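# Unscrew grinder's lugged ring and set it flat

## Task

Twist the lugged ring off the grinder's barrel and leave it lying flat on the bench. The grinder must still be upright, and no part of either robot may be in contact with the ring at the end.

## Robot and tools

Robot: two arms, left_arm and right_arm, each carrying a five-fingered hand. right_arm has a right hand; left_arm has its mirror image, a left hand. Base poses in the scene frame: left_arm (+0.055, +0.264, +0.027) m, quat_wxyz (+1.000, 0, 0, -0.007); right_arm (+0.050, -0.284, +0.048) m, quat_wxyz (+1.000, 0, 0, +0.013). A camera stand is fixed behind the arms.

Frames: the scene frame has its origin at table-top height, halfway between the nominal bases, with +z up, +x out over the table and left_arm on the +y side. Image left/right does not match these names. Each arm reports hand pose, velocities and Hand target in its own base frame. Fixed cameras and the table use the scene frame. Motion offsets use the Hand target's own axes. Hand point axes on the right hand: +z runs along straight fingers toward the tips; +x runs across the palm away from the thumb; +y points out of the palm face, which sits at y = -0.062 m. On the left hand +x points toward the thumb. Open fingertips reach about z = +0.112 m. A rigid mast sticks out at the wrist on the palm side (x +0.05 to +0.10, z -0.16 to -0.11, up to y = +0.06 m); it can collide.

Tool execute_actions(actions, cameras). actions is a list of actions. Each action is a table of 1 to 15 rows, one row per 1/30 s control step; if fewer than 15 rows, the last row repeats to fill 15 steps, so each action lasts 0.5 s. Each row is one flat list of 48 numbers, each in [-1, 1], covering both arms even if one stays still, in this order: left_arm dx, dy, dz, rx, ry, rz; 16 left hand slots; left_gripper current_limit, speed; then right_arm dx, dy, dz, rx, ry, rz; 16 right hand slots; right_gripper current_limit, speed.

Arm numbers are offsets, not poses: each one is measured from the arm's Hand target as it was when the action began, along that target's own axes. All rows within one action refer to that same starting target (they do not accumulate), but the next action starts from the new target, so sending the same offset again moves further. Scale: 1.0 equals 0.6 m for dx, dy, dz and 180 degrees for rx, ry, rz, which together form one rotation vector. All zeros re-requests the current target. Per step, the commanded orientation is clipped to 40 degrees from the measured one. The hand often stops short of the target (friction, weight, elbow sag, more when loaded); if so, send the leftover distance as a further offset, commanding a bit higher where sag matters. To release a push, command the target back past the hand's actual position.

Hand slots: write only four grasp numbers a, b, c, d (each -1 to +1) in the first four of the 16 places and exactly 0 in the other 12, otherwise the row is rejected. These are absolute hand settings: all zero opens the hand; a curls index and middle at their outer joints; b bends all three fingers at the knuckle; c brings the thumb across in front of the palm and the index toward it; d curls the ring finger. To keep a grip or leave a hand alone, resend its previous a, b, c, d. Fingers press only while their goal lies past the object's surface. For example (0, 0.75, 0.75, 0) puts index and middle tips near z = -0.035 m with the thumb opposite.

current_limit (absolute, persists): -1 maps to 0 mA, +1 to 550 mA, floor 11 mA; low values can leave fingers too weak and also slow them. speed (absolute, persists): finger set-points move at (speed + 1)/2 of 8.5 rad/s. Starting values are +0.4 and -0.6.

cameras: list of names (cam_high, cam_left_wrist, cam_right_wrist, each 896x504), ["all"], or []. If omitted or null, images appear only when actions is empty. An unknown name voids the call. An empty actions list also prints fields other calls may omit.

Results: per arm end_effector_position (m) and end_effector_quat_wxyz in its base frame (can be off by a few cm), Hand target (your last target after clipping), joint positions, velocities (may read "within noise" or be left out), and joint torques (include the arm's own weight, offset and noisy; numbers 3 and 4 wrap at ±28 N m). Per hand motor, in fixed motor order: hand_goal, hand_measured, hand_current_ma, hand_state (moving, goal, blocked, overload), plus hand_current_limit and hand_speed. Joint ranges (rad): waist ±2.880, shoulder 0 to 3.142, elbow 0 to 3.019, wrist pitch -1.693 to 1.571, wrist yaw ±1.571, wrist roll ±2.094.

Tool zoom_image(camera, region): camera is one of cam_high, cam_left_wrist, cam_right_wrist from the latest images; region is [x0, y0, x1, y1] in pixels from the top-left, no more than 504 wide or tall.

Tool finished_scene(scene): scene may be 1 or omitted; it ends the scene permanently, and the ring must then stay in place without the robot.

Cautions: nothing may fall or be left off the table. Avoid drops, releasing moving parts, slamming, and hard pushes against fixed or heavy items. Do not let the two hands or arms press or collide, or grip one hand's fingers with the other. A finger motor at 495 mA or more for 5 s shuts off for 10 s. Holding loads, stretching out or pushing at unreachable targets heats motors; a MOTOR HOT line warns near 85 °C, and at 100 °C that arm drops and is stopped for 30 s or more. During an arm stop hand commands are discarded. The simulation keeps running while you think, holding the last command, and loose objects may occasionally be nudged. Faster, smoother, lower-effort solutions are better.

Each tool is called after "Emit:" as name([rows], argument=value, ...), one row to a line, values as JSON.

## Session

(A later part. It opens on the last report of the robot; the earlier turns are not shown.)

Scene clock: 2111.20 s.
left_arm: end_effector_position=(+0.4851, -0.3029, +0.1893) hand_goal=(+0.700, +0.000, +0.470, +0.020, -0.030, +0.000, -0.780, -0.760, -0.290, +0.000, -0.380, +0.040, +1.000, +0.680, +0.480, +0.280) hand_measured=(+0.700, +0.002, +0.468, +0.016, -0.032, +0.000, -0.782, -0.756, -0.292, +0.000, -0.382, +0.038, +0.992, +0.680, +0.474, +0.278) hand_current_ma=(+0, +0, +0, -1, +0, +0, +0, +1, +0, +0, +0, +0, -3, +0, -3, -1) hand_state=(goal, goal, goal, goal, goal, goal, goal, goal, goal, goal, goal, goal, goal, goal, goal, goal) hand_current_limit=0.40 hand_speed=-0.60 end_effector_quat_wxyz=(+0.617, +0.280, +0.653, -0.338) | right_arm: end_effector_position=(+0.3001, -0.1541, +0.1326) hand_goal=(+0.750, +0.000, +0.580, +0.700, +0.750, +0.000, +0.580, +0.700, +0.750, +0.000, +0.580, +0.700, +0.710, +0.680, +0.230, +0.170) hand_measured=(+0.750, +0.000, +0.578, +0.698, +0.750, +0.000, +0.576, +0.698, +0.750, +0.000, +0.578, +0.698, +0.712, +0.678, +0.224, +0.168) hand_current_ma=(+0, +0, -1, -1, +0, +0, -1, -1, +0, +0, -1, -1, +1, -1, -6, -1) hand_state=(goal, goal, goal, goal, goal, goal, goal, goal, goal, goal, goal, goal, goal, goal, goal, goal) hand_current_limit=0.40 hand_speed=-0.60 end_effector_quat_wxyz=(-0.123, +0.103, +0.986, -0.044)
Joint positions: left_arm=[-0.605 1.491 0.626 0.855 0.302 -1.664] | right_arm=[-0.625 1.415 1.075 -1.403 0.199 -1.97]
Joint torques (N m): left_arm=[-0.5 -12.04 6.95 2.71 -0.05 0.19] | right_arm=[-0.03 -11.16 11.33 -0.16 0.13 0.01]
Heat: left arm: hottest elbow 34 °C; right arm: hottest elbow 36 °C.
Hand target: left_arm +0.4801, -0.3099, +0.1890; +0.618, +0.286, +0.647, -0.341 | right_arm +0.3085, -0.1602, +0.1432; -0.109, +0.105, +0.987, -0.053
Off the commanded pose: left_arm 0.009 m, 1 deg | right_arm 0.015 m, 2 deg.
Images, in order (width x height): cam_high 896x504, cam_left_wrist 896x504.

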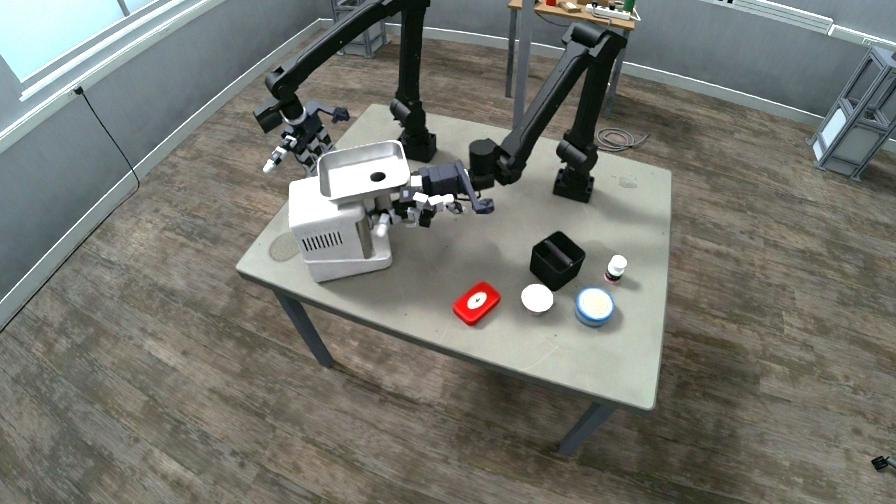

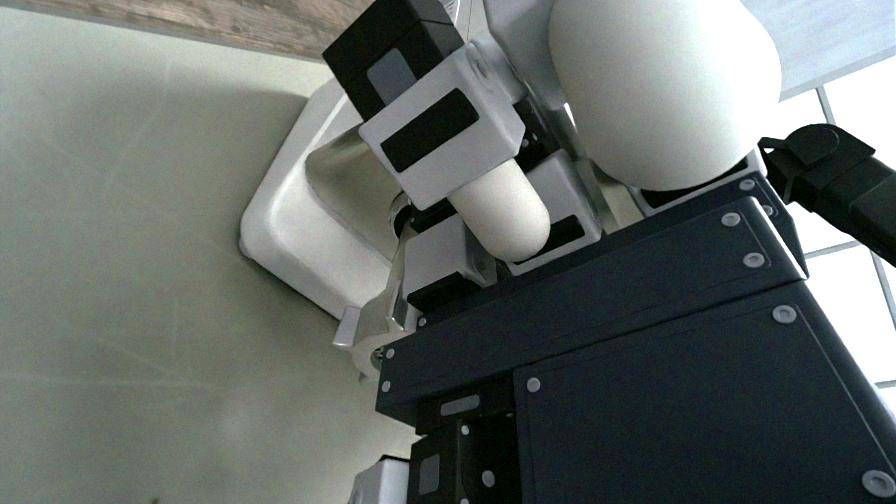

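Emit:
execute_actions([
  [[0.027,-0.01,-0.0133,0,0,0,0.8,0.4,-1,0.6,0,0,0,0,0,0,0,0,0,0,0,0,0.4,-0.6,0,0,0,0,0,0,0,0,0,0,0,0,0,0,0,0,0,0,0,0,0,0,0.4,-0.6]],
  [[0.02,-0.015,0,0,0,0,0.8,0.4,-1,0.6,0,0,0,0,0,0,0,0,0,0,0,0,0.4,-0.6,0,0,0,0,0,0,0,0,0,0,0,0,0,0,0,0,0,0,0,0,0,0,0.4,-0.6]],
], cameras=["cam_high", "cam_left_wrist"])

Emit:
zoom_image(camera="cam_high", region=[370, 165, 450, 235])

Emit:
zoom_image(camera="cam_left_wrist", region=[320, 200, 480, 360])

Scene clock: 2128.20 s.
left_arm: end_effector_position=(+0.4673, -0.3041, +0.1695) hand_goal=(+0.700, +0.000, +0.470, +0.020, -0.030, +0.000, -0.780, -0.760, -0.290, +0.000, -0.380, +0.040, +1.000, +0.680, +0.480, +0.280) hand_measured=(+0.700, +0.002, +0.468, +0.016, -0.032, +0.000, -0.782, -0.756, -0.294, +0.000, -0.382, +0.038, +0.992, +0.680, +0.474, +0.278) hand_current_ma=(+0, +0, +0, -1, +0, +0, +0, +1, -1, +0, +0, +0, -3, +0, -3, -1) hand_state=(goal, goal, goal, goal, goal, goal, goal, goal, goal, goal, goal, goal, goal, goal, goal, goal) hand_current_limit=0.40 hand_speed=-0.60 end_effector_quat_wxyz=(+0.622, +0.277, +0.650, -0.337) | right_arm: end_effector_position=(+0.3001, -0.1541, +0.1326) hand_goal=(+0.750, +0.000, +0.580, +0.700, +0.750, +0.000, +0.580, +0.700, +0.750, +0.000, +0.580, +0.700, +0.710, +0.680, +0.230, +0.170) hand_measured=(+0.750, +0.000, +0.578, +0.698, +0.750, +0.000, +0.576, +0.698, +0.750, +0.000, +0.578, +0.698, +0.712, +0.678, +0.224, +0.168) hand_current_ma=(+0, +0, -1, -1, +0, +0, -1, -1, +0, +0, -1, -1, +1, -1, -6, -1) hand_state=(goal, goal, goal, goal, goal, goal, goal, goal, goal, goal, goal, goal, goal, goal, goal, goal) hand_current_limit=0.40 hand_speed=-0.60 end_effector_quat_wxyz=(-0.123, +0.103, +0.986, -0.044)
Joint positions: left_arm=[-0.639 1.526 0.571 0.956 0.26 -1.664] | right_arm=[-0.625 1.415 1.075 -1.403 0.199 -1.97]
Joint torques (N m): left_arm=[-0.85 -10.75 6.45 2.81 0.06 0.18] | right_arm=[-0.03 -11.58 11.38 -0.21 0.11 0.04]
Heat: left arm: hottest elbow 34 °C; right arm: hottest elbow 36 °C.
Hand target: left_arm +0.4613, -0.3140, +0.1622; +0.618, +0.286, +0.647, -0.341 | right_arm +0.3085, -0.1602, +0.1432; -0.109, +0.105, +0.987, -0.053
Off the commanded pose: left_arm 0.014 m, 1 deg | right_arm 0.015 m, 2 deg.
Images, in order (width x height): cam_high 896x504, cam_left_wrist 896x504.

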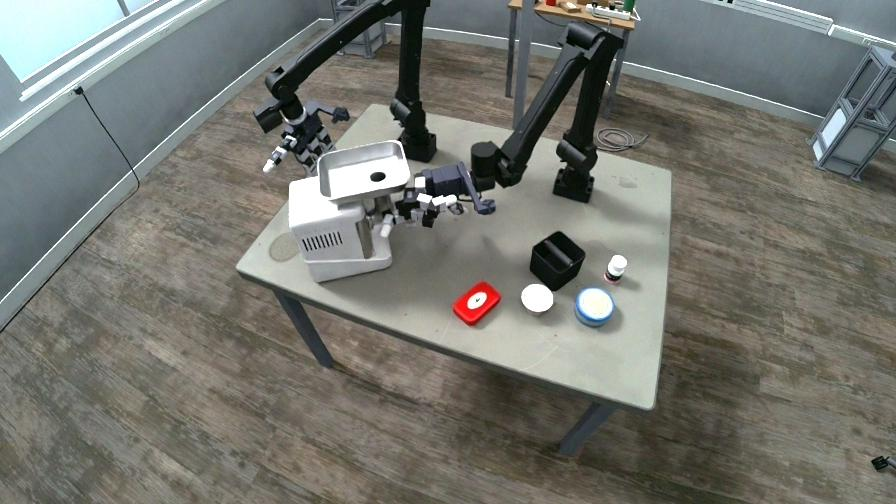

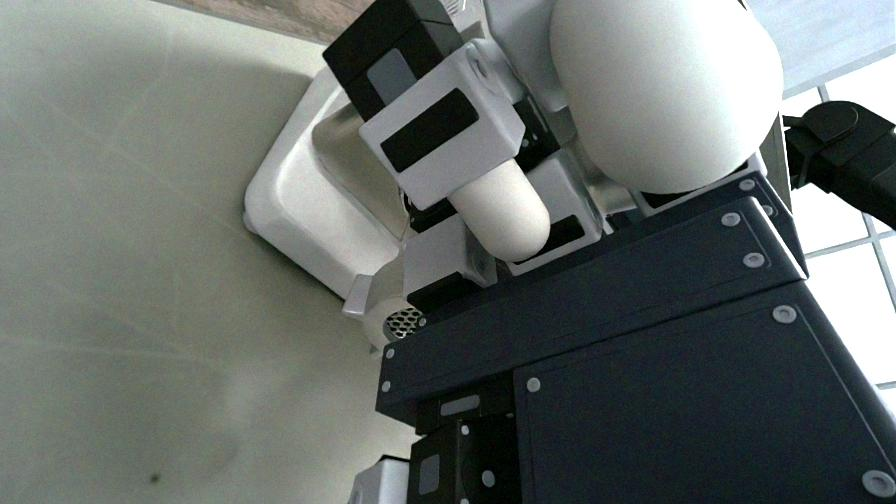

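Scaled by 6.300 from the camera's 896x504 image, which has a finer 1280x720 frame.

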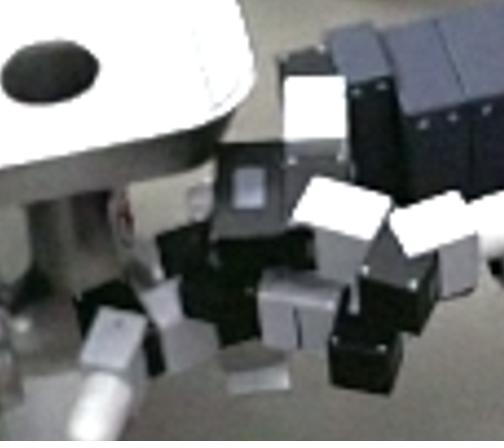

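Scaled by 3.150 from the camera's 896x504 image, which has a finer 1280x720 frame.

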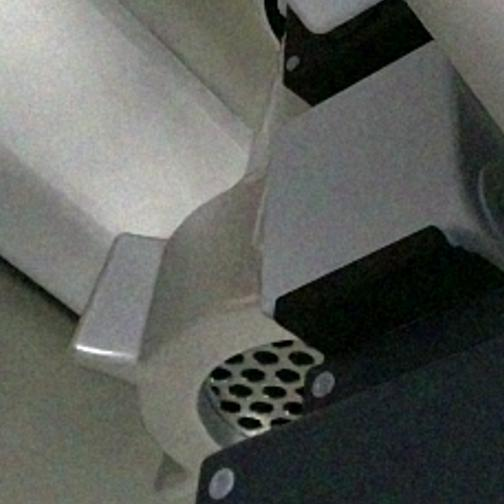

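Emit:
execute_actions([
  [[0.03,0,0.007,0,0,0,0.8,0.4,-1,0.6,0,0,0,0,0,0,0,0,0,0,0,0,0.4,-0.6,0,0,0,0,0,0,0,0,0,0,0,0,0,0,0,0,0,0,0,0,0,0,0.4,-0.6]],
])

Emit:
execute_actions([
  [[0.018,0,0,0,0,0,0.8,0.4,-1,0.6,0,0,0,0,0,0,0,0,0,0,0,0,0.4,-0.6,0,0,0,0,0,0,0,0,0,0,0,0,0,0,0,0,0,0,0,0,0,0,0.4,-0.6]],
], cameras=["cam_high", "cam_left_wrist"])

Emit:
zoom_image(camera="cam_left_wrist", region=[320, 200, 480, 360])

Scene clock: 2134.10 s.
left_arm: end_effector_position=(+0.4683, -0.3095, +0.1582) hand_goal=(+0.700, +0.000, +0.470, +0.020, -0.030, +0.000, -0.780, -0.760, -0.290, +0.000, -0.380, +0.040, +1.000, +0.680, +0.480, +0.280) hand_measured=(+0.700, +0.002, +0.468, +0.016, -0.032, +0.000, -0.782, -0.756, -0.292, +0.000, -0.382, +0.038, +0.994, +0.680, +0.474, +0.278) hand_current_ma=(+0, +0, +0, -1, +0, +0, +0, +1, +0, +0, +0, +0, -2, +0, -2, -1) hand_state=(goal, goal, goal, goal, goal, goal, goal, goal, goal, goal, goal, goal, goal, goal, goal, goal) hand_current_limit=0.40 hand_speed=-0.60 end_effector_quat_wxyz=(+0.627, +0.277, +0.644, -0.339) | right_arm: end_effector_position=(+0.3001, -0.1541, +0.1326) hand_goal=(+0.750, +0.000, +0.580, +0.700, +0.750, +0.000, +0.580, +0.700, +0.750, +0.000, +0.580, +0.700, +0.710, +0.680, +0.230, +0.170) hand_measured=(+0.750, +0.000, +0.578, +0.698, +0.750, +0.000, +0.576, +0.698, +0.750, +0.000, +0.578, +0.698, +0.712, +0.678, +0.224, +0.168) hand_current_ma=(+0, +0, -1, -1, +0, +0, -1, -1, +0, +0, -1, -1, +1, -1, -6, -1) hand_state=(goal, goal, goal, goal, goal, goal, goal, goal, goal, goal, goal, goal, goal, goal, goal, goal) hand_current_limit=0.40 hand_speed=-0.60 end_effector_quat_wxyz=(-0.123, +0.103, +0.986, -0.044)
Joint positions: left_arm=[-0.648 1.583 0.571 1.03 0.254 -1.665] | right_arm=[-0.625 1.415 1.075 -1.403 0.199 -1.97]
Joint torques (N m): left_arm=[-0.73 -10.4 6.12 2.65 0.06 0.18] | right_arm=[-0.09 -11.22 11.33 -0.2 0.14 0.01]
Heat: left arm: hottest elbow 34 °C; right arm: hottest elbow 36 °C.
Hand target: left_arm +0.4626, -0.3183, +0.1443; +0.618, +0.286, +0.647, -0.341 | right_arm +0.3085, -0.1602, +0.1432; -0.109, +0.105, +0.987, -0.053
Off the commanded pose: left_arm 0.017 m, 2 deg | right_arm 0.015 m, 2 deg.

Scene clock: 2134.80 s.
left_arm: end_effector_position=(+0.4698, -0.3106, +0.1575) hand_goal=(+0.700, +0.000, +0.470, +0.020, -0.030, +0.000, -0.780, -0.760, -0.290, +0.000, -0.380, +0.040, +1.000, +0.680, +0.480, +0.280) hand_measured=(+0.702, +0.002, +0.468, +0.016, -0.032, +0.000, -0.782, -0.756, -0.292, +0.000, -0.382, +0.038, +0.994, +0.680, +0.474, +0.278) hand_current_ma=(+0, +0, +0, -1, +0, +0, +0, +1, +0, +0, +0, +0, -2, +0, -2, -1) hand_state=(goal, goal, goal, goal, goal, goal, goal, goal, goal, goal, goal, goal, goal, goal, goal, goal) hand_current_limit=0.40 hand_speed=-0.60 end_effector_quat_wxyz=(+0.635, +0.275, +0.636, -0.341) | right_arm: end_effector_position=(+0.3001, -0.1541, +0.1326) hand_goal=(+0.750, +0.000, +0.580, +0.700, +0.750, +0.000, +0.580, +0.700, +0.750, +0.000, +0.580, +0.700, +0.710, +0.680, +0.230, +0.170) hand_measured=(+0.750, +0.000, +0.578, +0.698, +0.750, +0.000, +0.576, +0.698, +0.750, +0.000, +0.578, +0.698, +0.712, +0.678, +0.224, +0.168) hand_current_ma=(+0, +0, -1, -1, +0, +0, -1, -1, +0, +0, -1, -1, +1, -1, -6, -1) hand_state=(goal, goal, goal, goal, goal, goal, goal, goal, goal, goal, goal, goal, goal, goal, goal, goal) hand_current_limit=0.40 hand_speed=-0.60 end_effector_quat_wxyz=(-0.123, +0.103, +0.986, -0.044)
Joint positions: left_arm=[-0.648 1.609 0.571 1.079 0.253 -1.665] | right_arm=[-0.625 1.415 1.075 -1.403 0.199 -1.97]
Joint torques (N m): left_arm=[-0.97 -9.17 5.42 2.28 0 0.22] | right_arm=[0.21 -11.46 11.29 -0.2 0.13 0.03]
Heat: left arm: hottest elbow 34 °C; right arm: hottest elbow 36 °C.
Hand target: left_arm +0.4618, -0.3189, +0.1335; +0.618, +0.286, +0.647, -0.341 | right_arm +0.3085, -0.1602, +0.1432; -0.109, +0.105, +0.987, -0.053
Off the commanded pose: left_arm 0.027 m, 3 deg | right_arm 0.015 m, 2 deg.
Images, in order (width x height): cam_high 896x504, cam_left_wrist 896x504.

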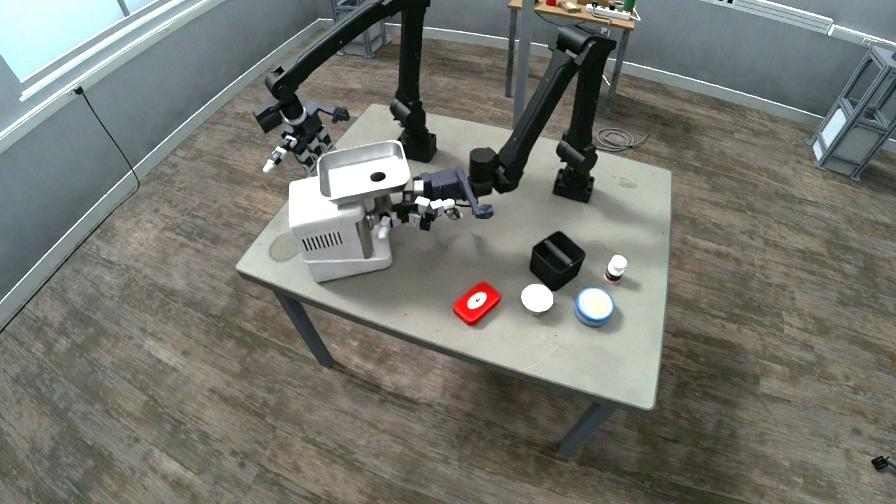

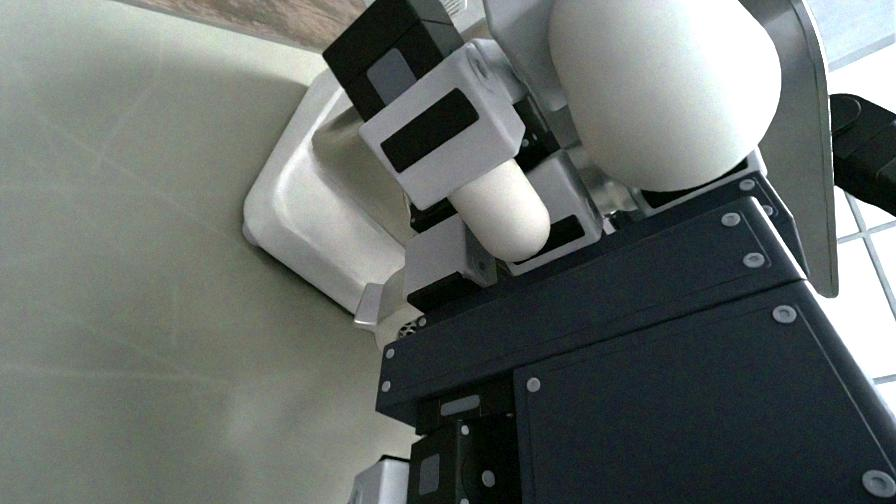

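Scaled by 3.150 from the camera's 896x504 image, which has a finer 1280x720 frame.

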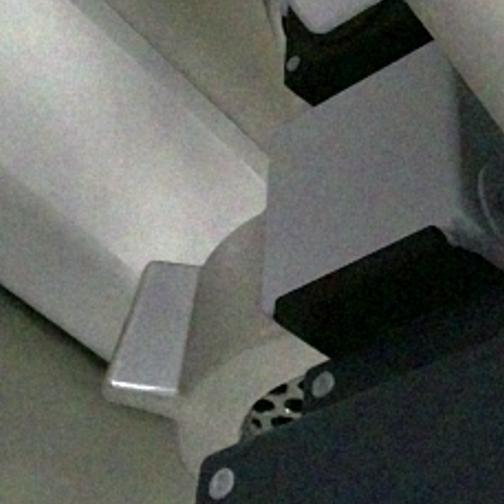

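Emit:
execute_actions([
  [[0.03,0,0,0,0,0,0.8,0.4,-1,0.6,0,0,0,0,0,0,0,0,0,0,0,0,0.4,-0.6,0,0,0,0,0,0,0,0,0,0,0,0,0,0,0,0,0,0,0,0,0,0,0.4,-0.6]],
  [[0.03,0,0,0,0,0,0.8,0.4,-1,0.6,0,0,0,0,0,0,0,0,0,0,0,0,0.4,-0.6,0,0,0,0,0,0,0,0,0,0,0,0,0,0,0,0,0,0,0,0,0,0,0.4,-0.6]],
], cameras=["cam_high", "cam_left_wrist"])

Emit:
zoom_image(camera="cam_left_wrist", region=[320, 200, 480, 360])

Scene clock: 2141.93 s.
left_arm: end_effector_position=(+0.4726, -0.3113, +0.1546) hand_goal=(+0.700, +0.000, +0.470, +0.020, -0.030, +0.000, -0.780, -0.760, -0.290, +0.000, -0.380, +0.040, +1.000, +0.680, +0.480, +0.280) hand_measured=(+0.714, +0.002, +0.468, +0.016, -0.032, +0.000, -0.782, -0.756, -0.292, +0.000, -0.382, +0.038, +0.994, +0.680, +0.474, +0.278) hand_current_ma=(+8, +0, +0, -1, +0, +0, +0, +1, +0, +0, +0, +0, -2, +0, -2, -1) hand_state=(goal, goal, goal, goal, goal, goal, goal, goal, goal, goal, goal, goal, goal, goal, goal, goal) hand_current_limit=0.40 hand_speed=-0.60 end_effector_quat_wxyz=(+0.663, +0.267, +0.609, -0.345) | right_arm: end_effector_position=(+0.3001, -0.1541, +0.1326) hand_goal=(+0.750, +0.000, +0.580, +0.700, +0.750, +0.000, +0.580, +0.700, +0.750, +0.000, +0.580, +0.700, +0.710, +0.680, +0.230, +0.170) hand_measured=(+0.750, +0.000, +0.578, +0.698, +0.750, +0.000, +0.576, +0.698, +0.750, +0.000, +0.578, +0.698, +0.712, +0.678, +0.224, +0.168) hand_current_ma=(+0, +0, -1, -1, +0, +0, -1, -1, +0, +0, -1, -1, +1, -1, -6, -1) hand_state=(goal, goal, goal, goal, goal, goal, goal, goal, goal, goal, goal, goal, goal, goal, goal, goal) hand_current_limit=0.40 hand_speed=-0.60 end_effector_quat_wxyz=(-0.123, +0.103, +0.986, -0.044)
Joint positions: left_arm=[-0.65 1.693 0.569 1.244 0.241 -1.667] | right_arm=[-0.625 1.415 1.075 -1.403 0.199 -1.97]
Joint torques (N m): left_arm=[-1.61 -7.12 3.64 1.2 0.18 0.24] | right_arm=[0.38 -11.16 11.36 -0.16 0.13 0.02]
Heat: left arm: hottest elbow 34 °C; right arm: hottest elbow 36 °C.
Hand target: left_arm +0.4592, -0.3206, +0.0977; +0.618, +0.286, +0.647, -0.341 | right_arm +0.3085, -0.1602, +0.1432; -0.109, +0.105, +0.987, -0.053
Off the commanded pose: left_arm 0.059 m, 7 deg | right_arm 0.015 m, 2 deg.
Images, in order (width x height): cam_high 896x504, cam_left_wrist 896x504.

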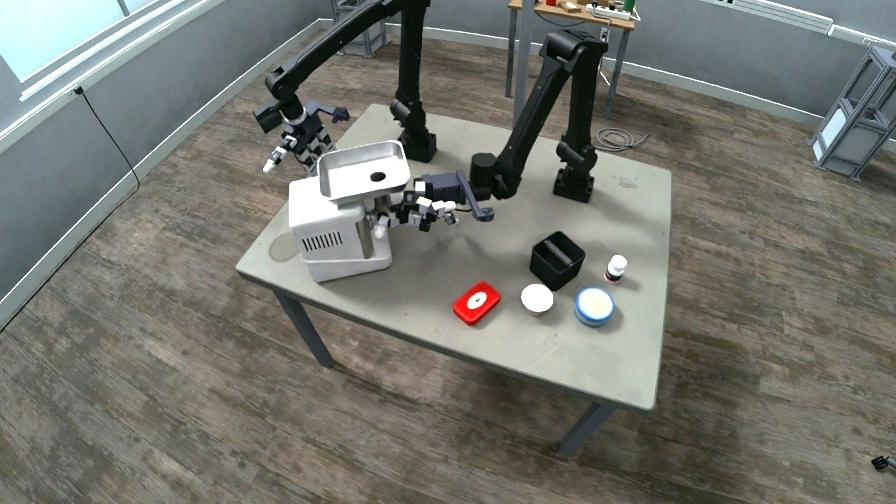

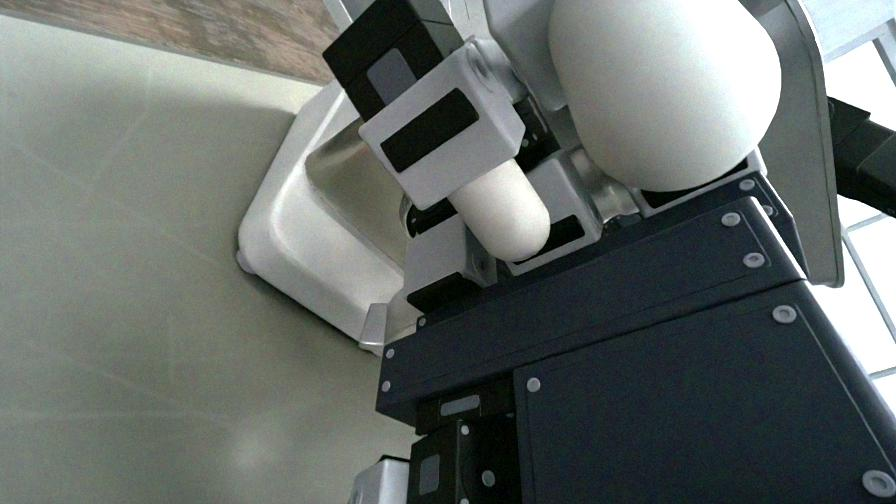

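Scaled by 3.150 from the camera's 896x504 image, which has a finer 1280x720 frame.

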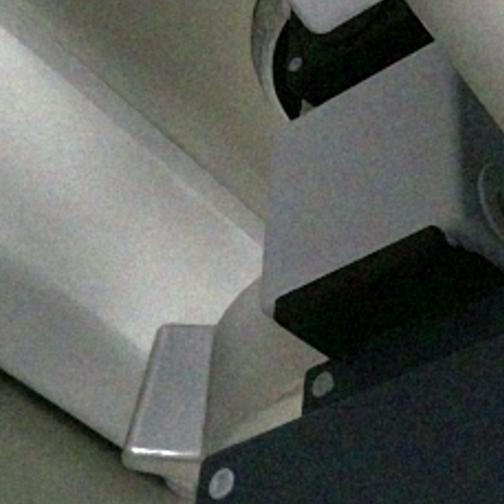

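Emit:
execute_actions([
  [[0.02,0,0,0,0.045,0,0.8,0.4,-1,0.6,0,0,0,0,0,0,0,0,0,0,0,0,0.4,-0.6,0,0,0,0,0,0,0,0,0,0,0,0,0,0,0,0,0,0,0,0,0,0,0.4,-0.6]],
  [[0.02,0,0,0,0.03,0,0.8,0.4,-1,0.6,0,0,0,0,0,0,0,0,0,0,0,0,0.4,-0.6,0,0,0,0,0,0,0,0,0,0,0,0,0,0,0,0,0,0,0,0,0,0,0.4,-0.6]],
], cameras=["cam_high", "cam_left_wrist"])

Emit:
zoom_image(camera="cam_left_wrist", region=[320, 200, 480, 360])

Emit:
zoom_image(camera="cam_high", region=[370, 165, 450, 235])

Scene clock: 2150.03 s.
left_arm: end_effector_position=(+0.4756, -0.3151, +0.1491) hand_goal=(+0.700, +0.000, +0.470, +0.020, -0.030, +0.000, -0.780, -0.760, -0.290, +0.000, -0.380, +0.040, +1.000, +0.680, +0.480, +0.280) hand_measured=(+0.712, +0.002, +0.468, +0.016, -0.032, +0.000, -0.782, -0.756, -0.292, +0.000, -0.382, +0.038, +0.994, +0.680, +0.474, +0.278) hand_current_ma=(+7, +0, +0, -1, +0, +0, +0, +1, +0, +0, +0, +0, -2, +0, -2, -1) hand_state=(goal, goal, goal, goal, goal, goal, goal, goal, goal, goal, goal, goal, goal, goal, goal, goal) hand_current_limit=0.40 hand_speed=-0.60 end_effector_quat_wxyz=(+0.605, +0.292, +0.666, -0.323) | right_arm: end_effector_position=(+0.3001, -0.1541, +0.1326) hand_goal=(+0.750, +0.000, +0.580, +0.700, +0.750, +0.000, +0.580, +0.700, +0.750, +0.000, +0.580, +0.700, +0.710, +0.680, +0.230, +0.170) hand_measured=(+0.750, +0.000, +0.578, +0.698, +0.750, +0.000, +0.576, +0.698, +0.750, +0.000, +0.578, +0.698, +0.712, +0.678, +0.224, +0.168) hand_current_ma=(+0, +0, -1, -1, +0, +0, -1, -1, +0, +0, -1, -1, +1, -1, -6, -1) hand_state=(goal, goal, goal, goal, goal, goal, goal, goal, goal, goal, goal, goal, goal, goal, goal, goal) hand_current_limit=0.40 hand_speed=-0.60 end_effector_quat_wxyz=(-0.123, +0.103, +0.986, -0.044)
Joint positions: left_arm=[-0.65 1.58 0.607 0.913 0.253 -1.634] | right_arm=[-0.625 1.415 1.075 -1.403 0.199 -1.97]
Joint torques (N m): left_arm=[-1.49 -6.71 4 -0.54 0.42 0.48] | right_arm=[0.21 -11.52 11.34 -0.18 0.14 0.04]
Heat: left arm: hottest elbow 33 °C; right arm: hottest elbow 36 °C.
Hand target: left_arm +0.4565, -0.3206, +0.0738; +0.538, +0.325, +0.716, -0.305 | right_arm +0.3085, -0.1602, +0.1432; -0.109, +0.105, +0.987, -0.053
Off the commanded pose: left_arm 0.078 m, 11 deg | right_arm 0.015 m, 2 deg.
Images, in order (width x height): cam_high 896x504, cam_left_wrist 896x504.

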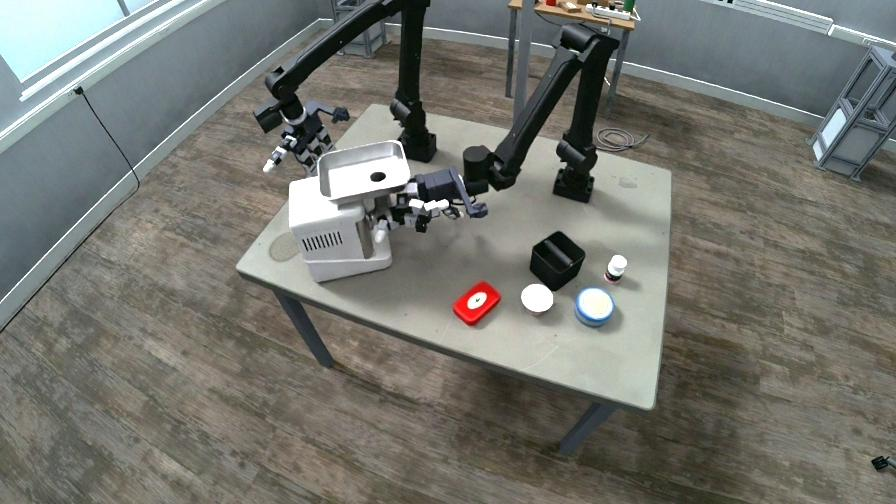

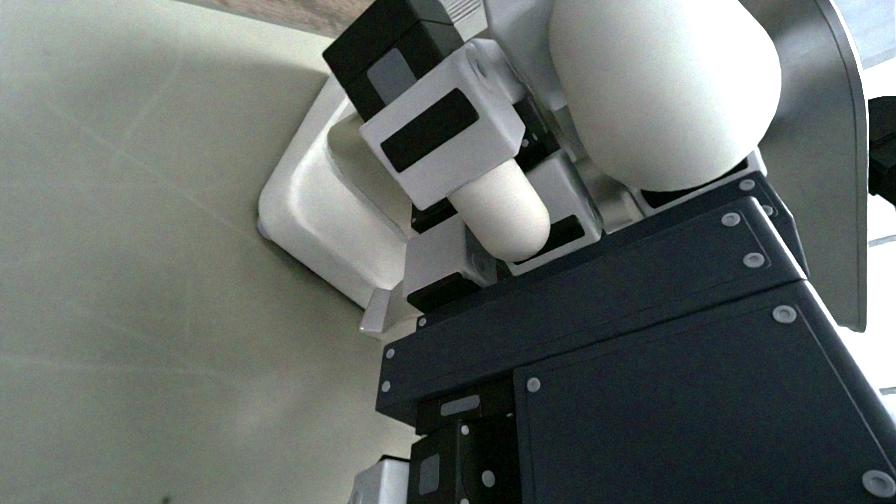

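Scaled by 3.150 from the camera's 896x504 image, which has a finer 1280x720 frame.

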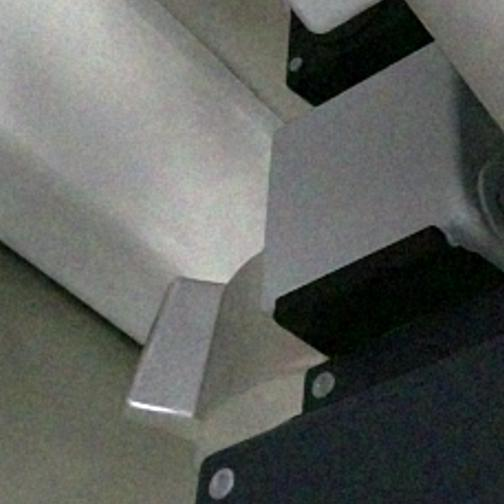

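Scaled by 6.300 from the camera's 896x504 image, which has a finer 1280x720 frame.

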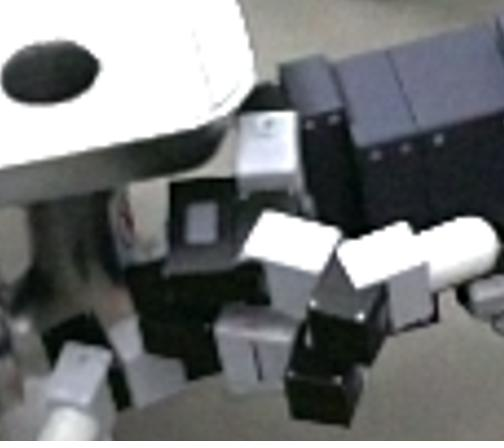

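Emit:
execute_actions([
  [[0.04,0,0,0,0.02,0,0.8,0.4,-1,0.6,0,0,0,0,0,0,0,0,0,0,0,0,0.4,-0.6,0,0,0,0,0,0,0,0,0,0,0,0,0,0,0,0,0,0,0,0,0,0,0.4,-0.6]],
  [[0.04,0,0,0,0.02,0,0.8,0.4,-1,0.6,0,0,0,0,0,0,0,0,0,0,0,0,0.4,-0.6,0,0,0,0,0,0,0,0,0,0,0,0,0,0,0,0,0,0,0,0,0,0,0.4,-0.6]],
], cameras=["cam_high", "cam_left_wrist"])

Emit:
zoom_image(camera="cam_left_wrist", region=[320, 200, 480, 360])

Emit:
zoom_image(camera="cam_high", region=[370, 165, 450, 235])

Scene clock: 2187.57 s.
left_arm: end_effector_position=(+0.4749, -0.3148, +0.1452) hand_goal=(+0.700, +0.000, +0.470, +0.020, -0.030, +0.000, -0.780, -0.760, -0.290, +0.000, -0.380, +0.040, +1.000, +0.680, +0.480, +0.280) hand_measured=(+0.702, +0.002, +0.468, +0.016, -0.032, +0.000, -0.782, -0.756, -0.290, +0.000, -0.382, +0.038, +0.994, +0.680, +0.474, +0.278) hand_current_ma=(+0, +0, +0, -1, +0, +0, +0, +1, +0, +0, +0, +0, -2, +0, -2, -1) hand_state=(goal, goal, goal, goal, goal, goal, goal, goal, goal, goal, goal, goal, goal, goal, goal, goal) hand_current_limit=0.40 hand_speed=-0.60 end_effector_quat_wxyz=(+0.595, +0.299, +0.675, -0.317) | right_arm: end_effector_position=(+0.3001, -0.1541, +0.1326) hand_goal=(+0.750, +0.000, +0.580, +0.700, +0.750, +0.000, +0.580, +0.700, +0.750, +0.000, +0.580, +0.700, +0.710, +0.680, +0.230, +0.170) hand_measured=(+0.750, +0.000, +0.578, +0.698, +0.750, +0.000, +0.576, +0.698, +0.750, +0.000, +0.578, +0.698, +0.712, +0.678, +0.224, +0.168) hand_current_ma=(+0, +0, -1, -1, +0, +0, -1, -1, +0, +0, -1, -1, +1, -1, -6, -1) hand_state=(goal, goal, goal, goal, goal, goal, goal, goal, goal, goal, goal, goal, goal, goal, goal, goal) hand_current_limit=0.40 hand_speed=-0.60 end_effector_quat_wxyz=(-0.123, +0.103, +0.986, -0.044)
Joint positions: left_arm=[-0.65 1.57 0.611 0.865 0.256 -1.62] | right_arm=[-0.625 1.415 1.075 -1.403 0.199 -1.97]
Joint torques (N m): left_arm=[-1.32 -3.49 1.78 -1.68 0.48 0.67] | right_arm=[0.03 -11.52 11.33 -0.18 0.13 0.01]
Heat: left arm: hottest elbow 32 °C; right arm: hottest elbow 36 °C.
Hand target: left_arm +0.4455, -0.3128, +0.0277; +0.492, +0.343, +0.748, -0.284 | right_arm +0.3085, -0.1602, +0.1432; -0.109, +0.105, +0.987, -0.053
Off the commanded pose: left_arm 0.121 m, 16 deg | right_arm 0.015 m, 2 deg.
Images, in order (width x height): cam_high 896x504, cam_left_wrist 896x504.

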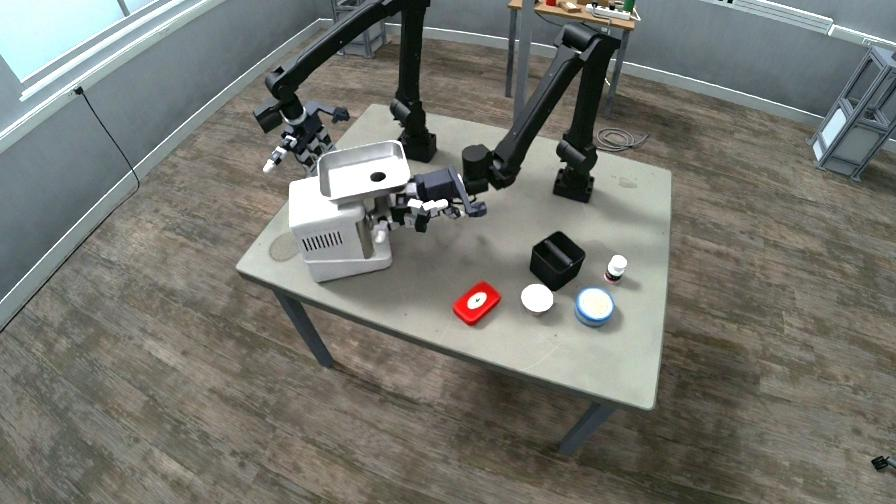

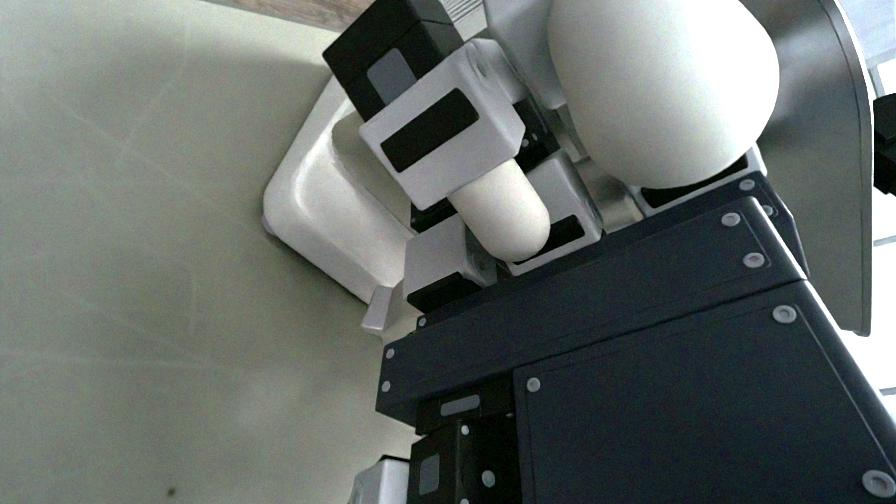

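Scaled by 3.150 from the camera's 896x504 image, which has a finer 1280x720 frame.

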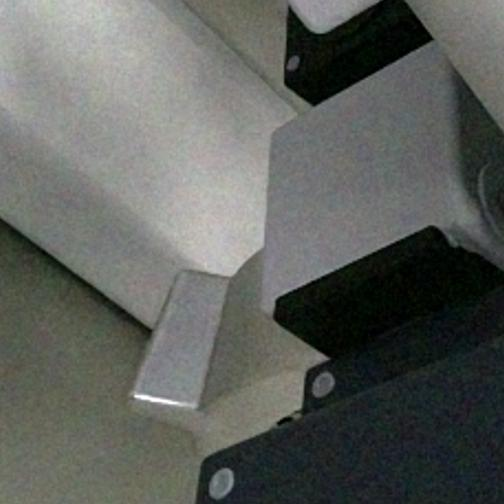

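Scaled by 6.300 from the camera's 896x504 image, which has a finer 1280x720 frame.

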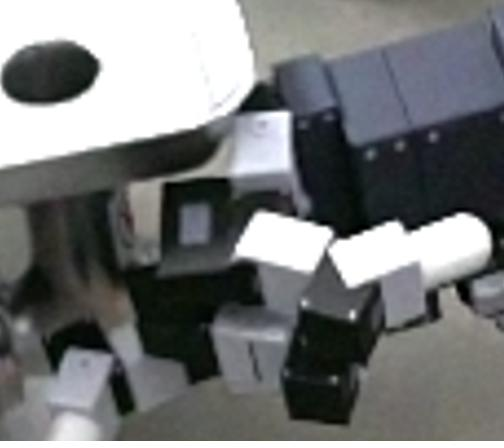

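Emit:
execute_actions([
  [[0.05,0,0,0,0.015,0,0.8,0.4,-1,0.6,0,0,0,0,0,0,0,0,0,0,0,0,0.4,-0.6,0,0,0,0,0,0,0,0,0,0,0,0,0,0,0,0,0,0,0,0,0,0,0.4,-0.6]],
  [[0.05,0,0,0,0.015,0,0.8,0.4,-1,0.6,0,0,0,0,0,0,0,0,0,0,0,0,0.4,-0.6,0,0,0,0,0,0,0,0,0,0,0,0,0,0,0,0,0,0,0,0,0,0,0.4,-0.6]],
], cameras=["cam_high", "cam_left_wrist"])

Emit:
zoom_image(camera="cam_left_wrist", region=[320, 200, 480, 360])

Scene clock: 2193.70 s.
left_arm: end_effector_position=(+0.4724, -0.3126, +0.1400) hand_goal=(+0.700, +0.000, +0.470, +0.020, -0.030, +0.000, -0.780, -0.760, -0.290, +0.000, -0.380, +0.040, +1.000, +0.680, +0.480, +0.280) hand_measured=(+0.700, +0.002, +0.468, +0.016, -0.032, +0.000, -0.782, -0.756, -0.290, +0.000, -0.382, +0.038, +0.994, +0.680, +0.474, +0.278) hand_current_ma=(+0, +0, +0, -1, +0, +0, +0, +1, +0, +0, +0, +0, -2, +0, -2, -1) hand_state=(goal, goal, goal, goal, goal, goal, goal, goal, goal, goal, goal, goal, goal, goal, goal, goal) hand_current_limit=0.40 hand_speed=-0.60 end_effector_quat_wxyz=(+0.592, +0.304, +0.677, -0.313) | right_arm: end_effector_position=(+0.3001, -0.1541, +0.1326) hand_goal=(+0.750, +0.000, +0.580, +0.700, +0.750, +0.000, +0.580, +0.700, +0.750, +0.000, +0.580, +0.700, +0.710, +0.680, +0.230, +0.170) hand_measured=(+0.750, +0.000, +0.578, +0.698, +0.750, +0.000, +0.576, +0.698, +0.750, +0.000, +0.578, +0.698, +0.712, +0.678, +0.224, +0.168) hand_current_ma=(+0, +0, -1, -1, +0, +0, -1, -1, +0, +0, -1, -1, +1, -1, -6, -1) hand_state=(goal, goal, goal, goal, goal, goal, goal, goal, goal, goal, goal, goal, goal, goal, goal, goal) hand_current_limit=0.40 hand_speed=-0.60 end_effector_quat_wxyz=(-0.123, +0.103, +0.986, -0.044)
Joint positions: left_arm=[-0.65 1.573 0.602 0.865 0.256 -1.608] | right_arm=[-0.625 1.415 1.075 -1.403 0.199 -1.97]
Joint torques (N m): left_arm=[-0.85 0.21 -2.04 -1.39 0.72 0.78] | right_arm=[-0.03 -11.69 11.32 -0.24 0.12 0.03]
Heat: left arm: hottest elbow 31 °C; right arm: hottest elbow 36 °C.
Hand target: left_arm +0.4280, -0.2978, -0.0275; +0.456, +0.356, +0.770, -0.268 | right_arm +0.3085, -0.1602, +0.1432; -0.109, +0.105, +0.987, -0.053
Off the commanded pose: left_arm 0.174 m, 21 deg | right_arm 0.015 m, 2 deg.
Images, in order (width x height): cam_high 896x504, cam_left_wrist 896x504.

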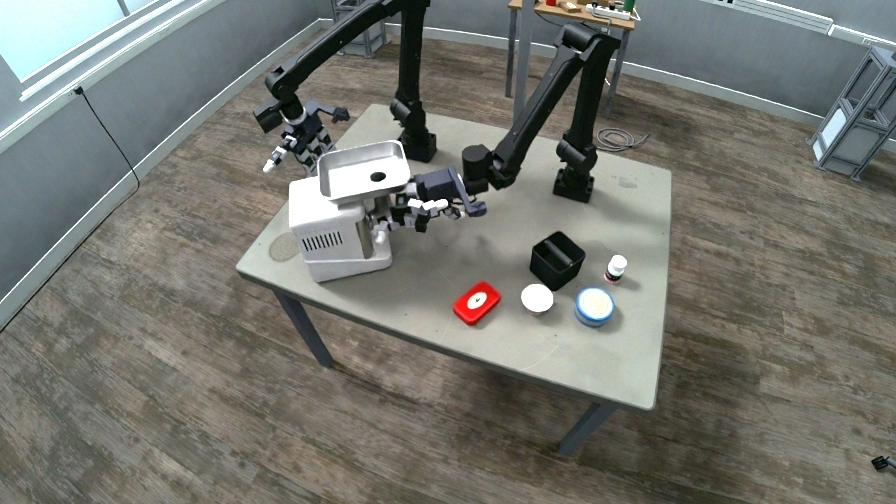

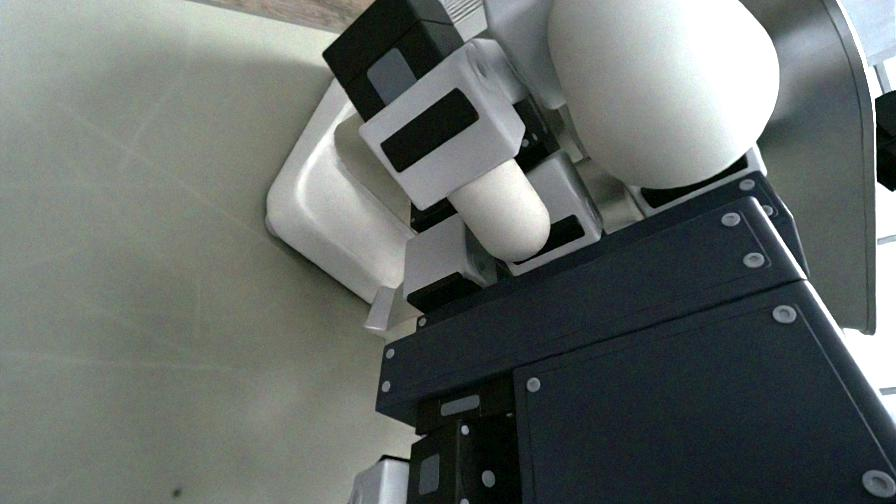

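Scaled by 3.150 from the camera's 896x504 image, which has a finer 1280x720 frame.

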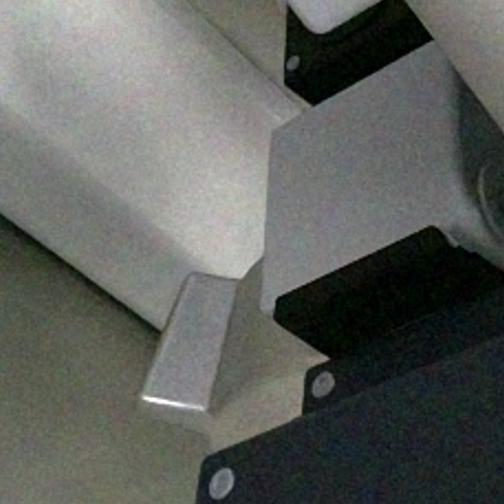

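Emit:
execute_actions([
  [[0.05,0,0,0,0,0,0.8,0.4,-1,0.6,0,0,0,0,0,0,0,0,0,0,0,0,0.4,-0.6,0,0,0,0,0,0,0,0,0,0,0,0,0,0,0,0,0,0,0,0,0,0,0.4,-0.6]],
  [[0.05,0,0,0,0,0,0.8,0.4,-1,0.6,0,0,0,0,0,0,0,0,0,0,0,0,0.4,-0.6,0,0,0,0,0,0,0,0,0,0,0,0,0,0,0,0,0,0,0,0,0,0,0.4,-0.6]],
], cameras=["cam_high", "cam_left_wrist"])

Emit:
zoom_image(camera="cam_left_wrist", region=[320, 200, 480, 360])

Scene clock: 2217.17 s.
left_arm: end_effector_position=(+0.4682, -0.3082, +0.1379) hand_goal=(+0.700, +0.000, +0.470, +0.020, -0.030, +0.000, -0.780, -0.760, -0.290, +0.000, -0.380, +0.040, +1.000, +0.680, +0.480, +0.280) hand_measured=(+0.678, +0.002, +0.468, +0.016, -0.032, +0.000, -0.782, -0.756, -0.304, +0.000, -0.382, +0.038, +0.994, +0.680, +0.474, +0.278) hand_current_ma=(-19, +0, +0, -1, +0, +0, +0, +1, -8, +0, +0, +0, -2, +0, -2, -1) hand_state=(blocked, goal, goal, goal, goal, goal, goal, goal, goal, goal, goal, goal, goal, goal, goal, goal) hand_current_limit=0.40 hand_speed=-0.60 end_effector_quat_wxyz=(+0.631, +0.296, +0.641, -0.323) | right_arm: end_effector_position=(+0.3001, -0.1541, +0.1326) hand_goal=(+0.750, +0.000, +0.580, +0.700, +0.750, +0.000, +0.580, +0.700, +0.750, +0.000, +0.580, +0.700, +0.710, +0.680, +0.230, +0.170) hand_measured=(+0.750, +0.000, +0.578, +0.698, +0.750, +0.000, +0.576, +0.698, +0.750, +0.000, +0.578, +0.698, +0.712, +0.678, +0.224, +0.168) hand_current_ma=(+0, +0, -1, -1, +0, +0, -1, -1, +0, +0, -1, -1, +1, -1, -6, -1) hand_state=(goal, goal, goal, goal, goal, goal, goal, goal, goal, goal, goal, goal, goal, goal, goal, goal) hand_current_limit=0.40 hand_speed=-0.60 end_effector_quat_wxyz=(-0.123, +0.103, +0.986, -0.044)
Joint positions: left_arm=[-0.647 1.652 0.559 1.098 0.258 -1.612] | right_arm=[-0.625 1.415 1.075 -1.403 0.199 -1.97]
Joint torques (N m): left_arm=[-0.38 3.31 -6.65 -2.43 1.14 0.85] | right_arm=[0.09 -11.4 11.36 -0.2 0.11 0.02]
Heat: left arm: hottest elbow 31 °C; right arm: hottest elbow 36 °C.
Hand target: left_arm +0.4083, -0.2794, -0.0811; +0.456, +0.356, +0.770, -0.268 | right_arm +0.3085, -0.1602, +0.1432; -0.109, +0.105, +0.987, -0.053
Off the commanded pose: left_arm 0.229 m, 27 deg | right_arm 0.015 m, 2 deg.
Images, in order (width x height): cam_high 896x504, cam_left_wrist 896x504.

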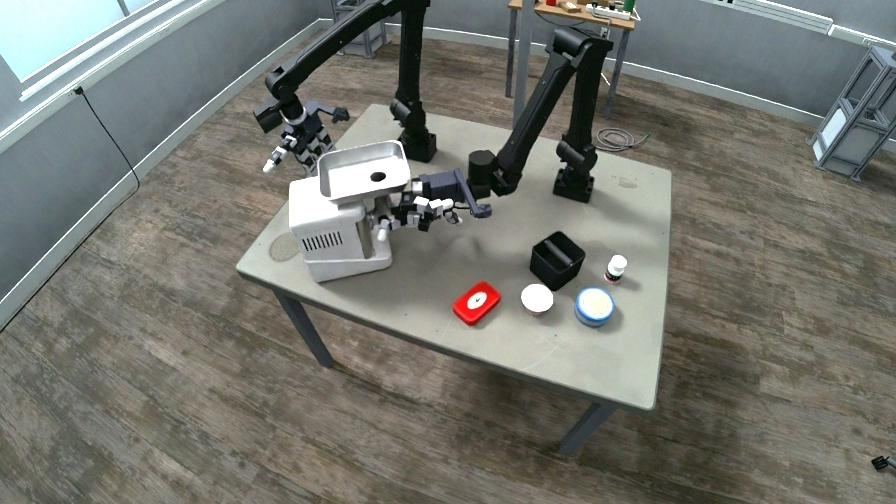

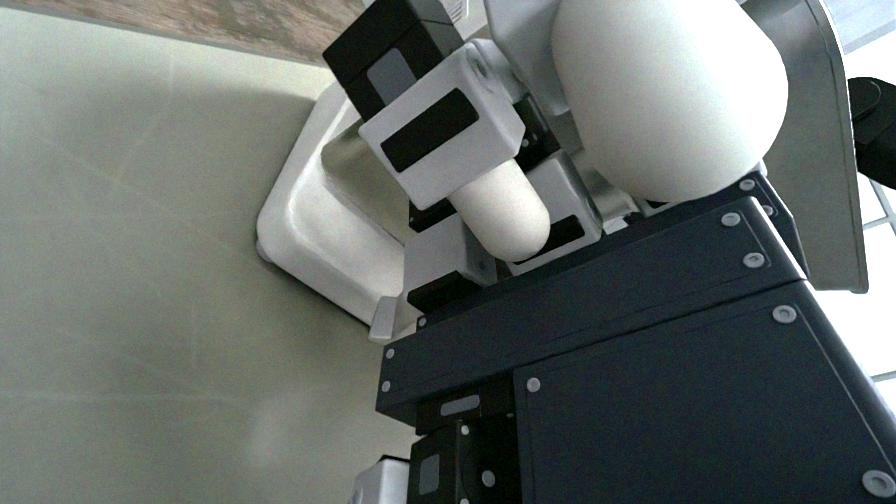

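Scaled by 3.150 from the camera's 896x504 image, which has a finer 1280x720 frame.

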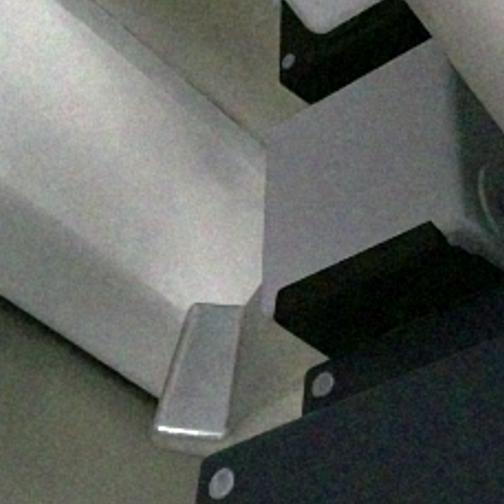

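Emit:
execute_actions([
  [[-0.1433,0.009,-0.0338,0,-0.0483,0,0.8,0.4,-1,0.6,0,0,0,0,0,0,0,0,0,0,0,0,0.4,-0.6,0,0,0,0,0,0,0,0,0,0,0,0,0,0,0,0,0,0,0,0,0,0,0.4,-0.6]],
  [[-0.1468,0.009,-0.0118,0,-0.0483,0,0.8,0.4,-1,0.6,0,0,0,0,0,0,0,0,0,0,0,0,0.4,-0.6,0,0,0,0,0,0,0,0,0,0,0,0,0,0,0,0,0,0,0,0,0,0,0.4,-0.6]],
  [[-0.147,0.009,0.0105,0,-0.0483,0,0.8,0.4,-1,0.6,0,0,0,0,0,0,0,0,0,0,0,0,0.4,-0.6,0,0,0,0,0,0,0,0,0,0,0,0,0,0,0,0,0,0,0,0,0,0,0.4,-0.6]],
], cameras=["cam_left_wrist"])

Emit:
zoom_image(camera="cam_left_wrist", region=[320, 200, 480, 360])

Scene clock: 2242.27 s.
left_arm: end_effector_position=(+0.4678, -0.3047, +0.1628) hand_goal=(+0.700, +0.000, +0.470, +0.020, -0.030, +0.000, -0.780, -0.760, -0.290, +0.000, -0.380, +0.040, +1.000, +0.680, +0.480, +0.280) hand_measured=(+0.696, +0.002, +0.468, +0.016, -0.032, +0.000, -0.782, -0.756, -0.292, +0.000, -0.382, +0.038, +0.994, +0.680, +0.474, +0.278) hand_current_ma=(-1, +0, +0, -1, +0, +0, +0, +1, +0, +0, +0, +0, -2, +0, -2, -1) hand_state=(goal, goal, goal, goal, goal, goal, goal, goal, goal, goal, goal, goal, goal, goal, goal, goal) hand_current_limit=0.40 hand_speed=-0.60 end_effector_quat_wxyz=(+0.612, +0.293, +0.651, -0.339) | right_arm: end_effector_position=(+0.3001, -0.1541, +0.1326) hand_goal=(+0.750, +0.000, +0.580, +0.700, +0.750, +0.000, +0.580, +0.700, +0.750, +0.000, +0.580, +0.700, +0.710, +0.680, +0.230, +0.170) hand_measured=(+0.750, +0.000, +0.578, +0.698, +0.750, +0.000, +0.576, +0.698, +0.750, +0.000, +0.578, +0.698, +0.712, +0.678, +0.224, +0.168) hand_current_ma=(+0, +0, -1, -1, +0, +0, -1, -1, +0, +0, -1, -1, +1, -1, -6, -1) hand_state=(goal, goal, goal, goal, goal, goal, goal, goal, goal, goal, goal, goal, goal, goal, goal, goal) hand_current_limit=0.40 hand_speed=-0.60 end_effector_quat_wxyz=(-0.123, +0.103, +0.986, -0.044)
Joint positions: left_arm=[-0.625 1.534 0.57 0.942 0.304 -1.648] | right_arm=[-0.625 1.415 1.075 -1.403 0.199 -1.97]
Joint torques (N m): left_arm=[1.85 -13.45 8.12 1.59 0.12 0.01] | right_arm=[0.21 -11.52 11.34 -0.2 0.13 0.02]
Heat: left arm: hottest elbow 31 °C; right arm: hottest elbow 36 °C.
Hand target: left_arm +0.4750, -0.3032, +0.1747; +0.618, +0.286, +0.648, -0.341 | right_arm +0.3085, -0.1602, +0.1432; -0.109, +0.105, +0.987, -0.053
Off the commanded pose: left_arm 0.014 m, 1 deg | right_arm 0.015 m, 2 deg.
Images, in order (width x height): cam_left_wrist 896x504.

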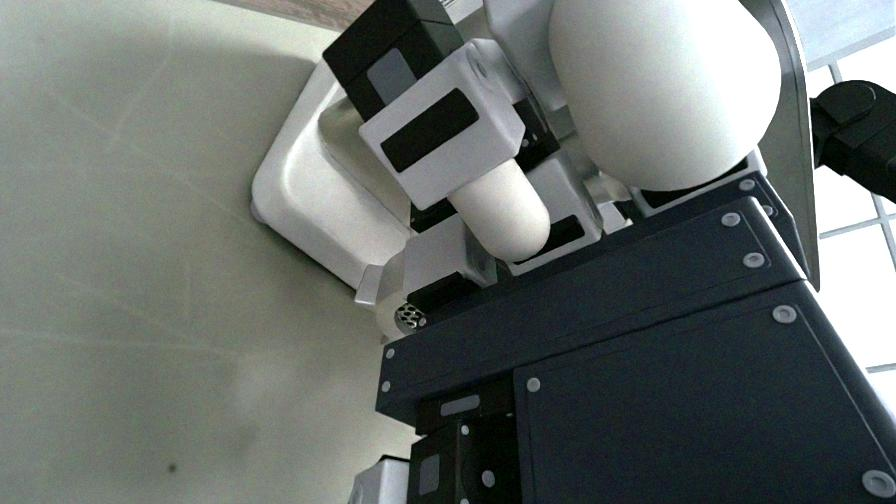

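Scaled by 3.150 from the camera's 896x504 image, which has a finer 1280x720 frame.

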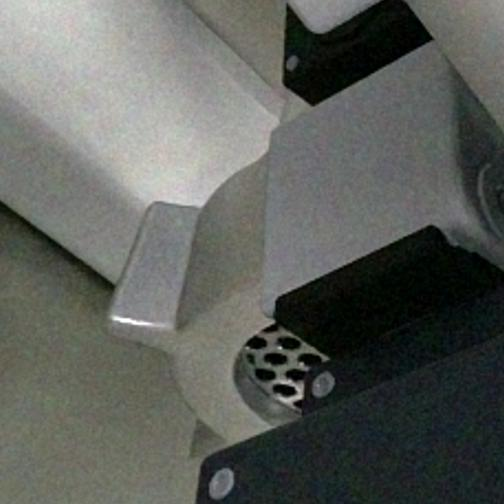

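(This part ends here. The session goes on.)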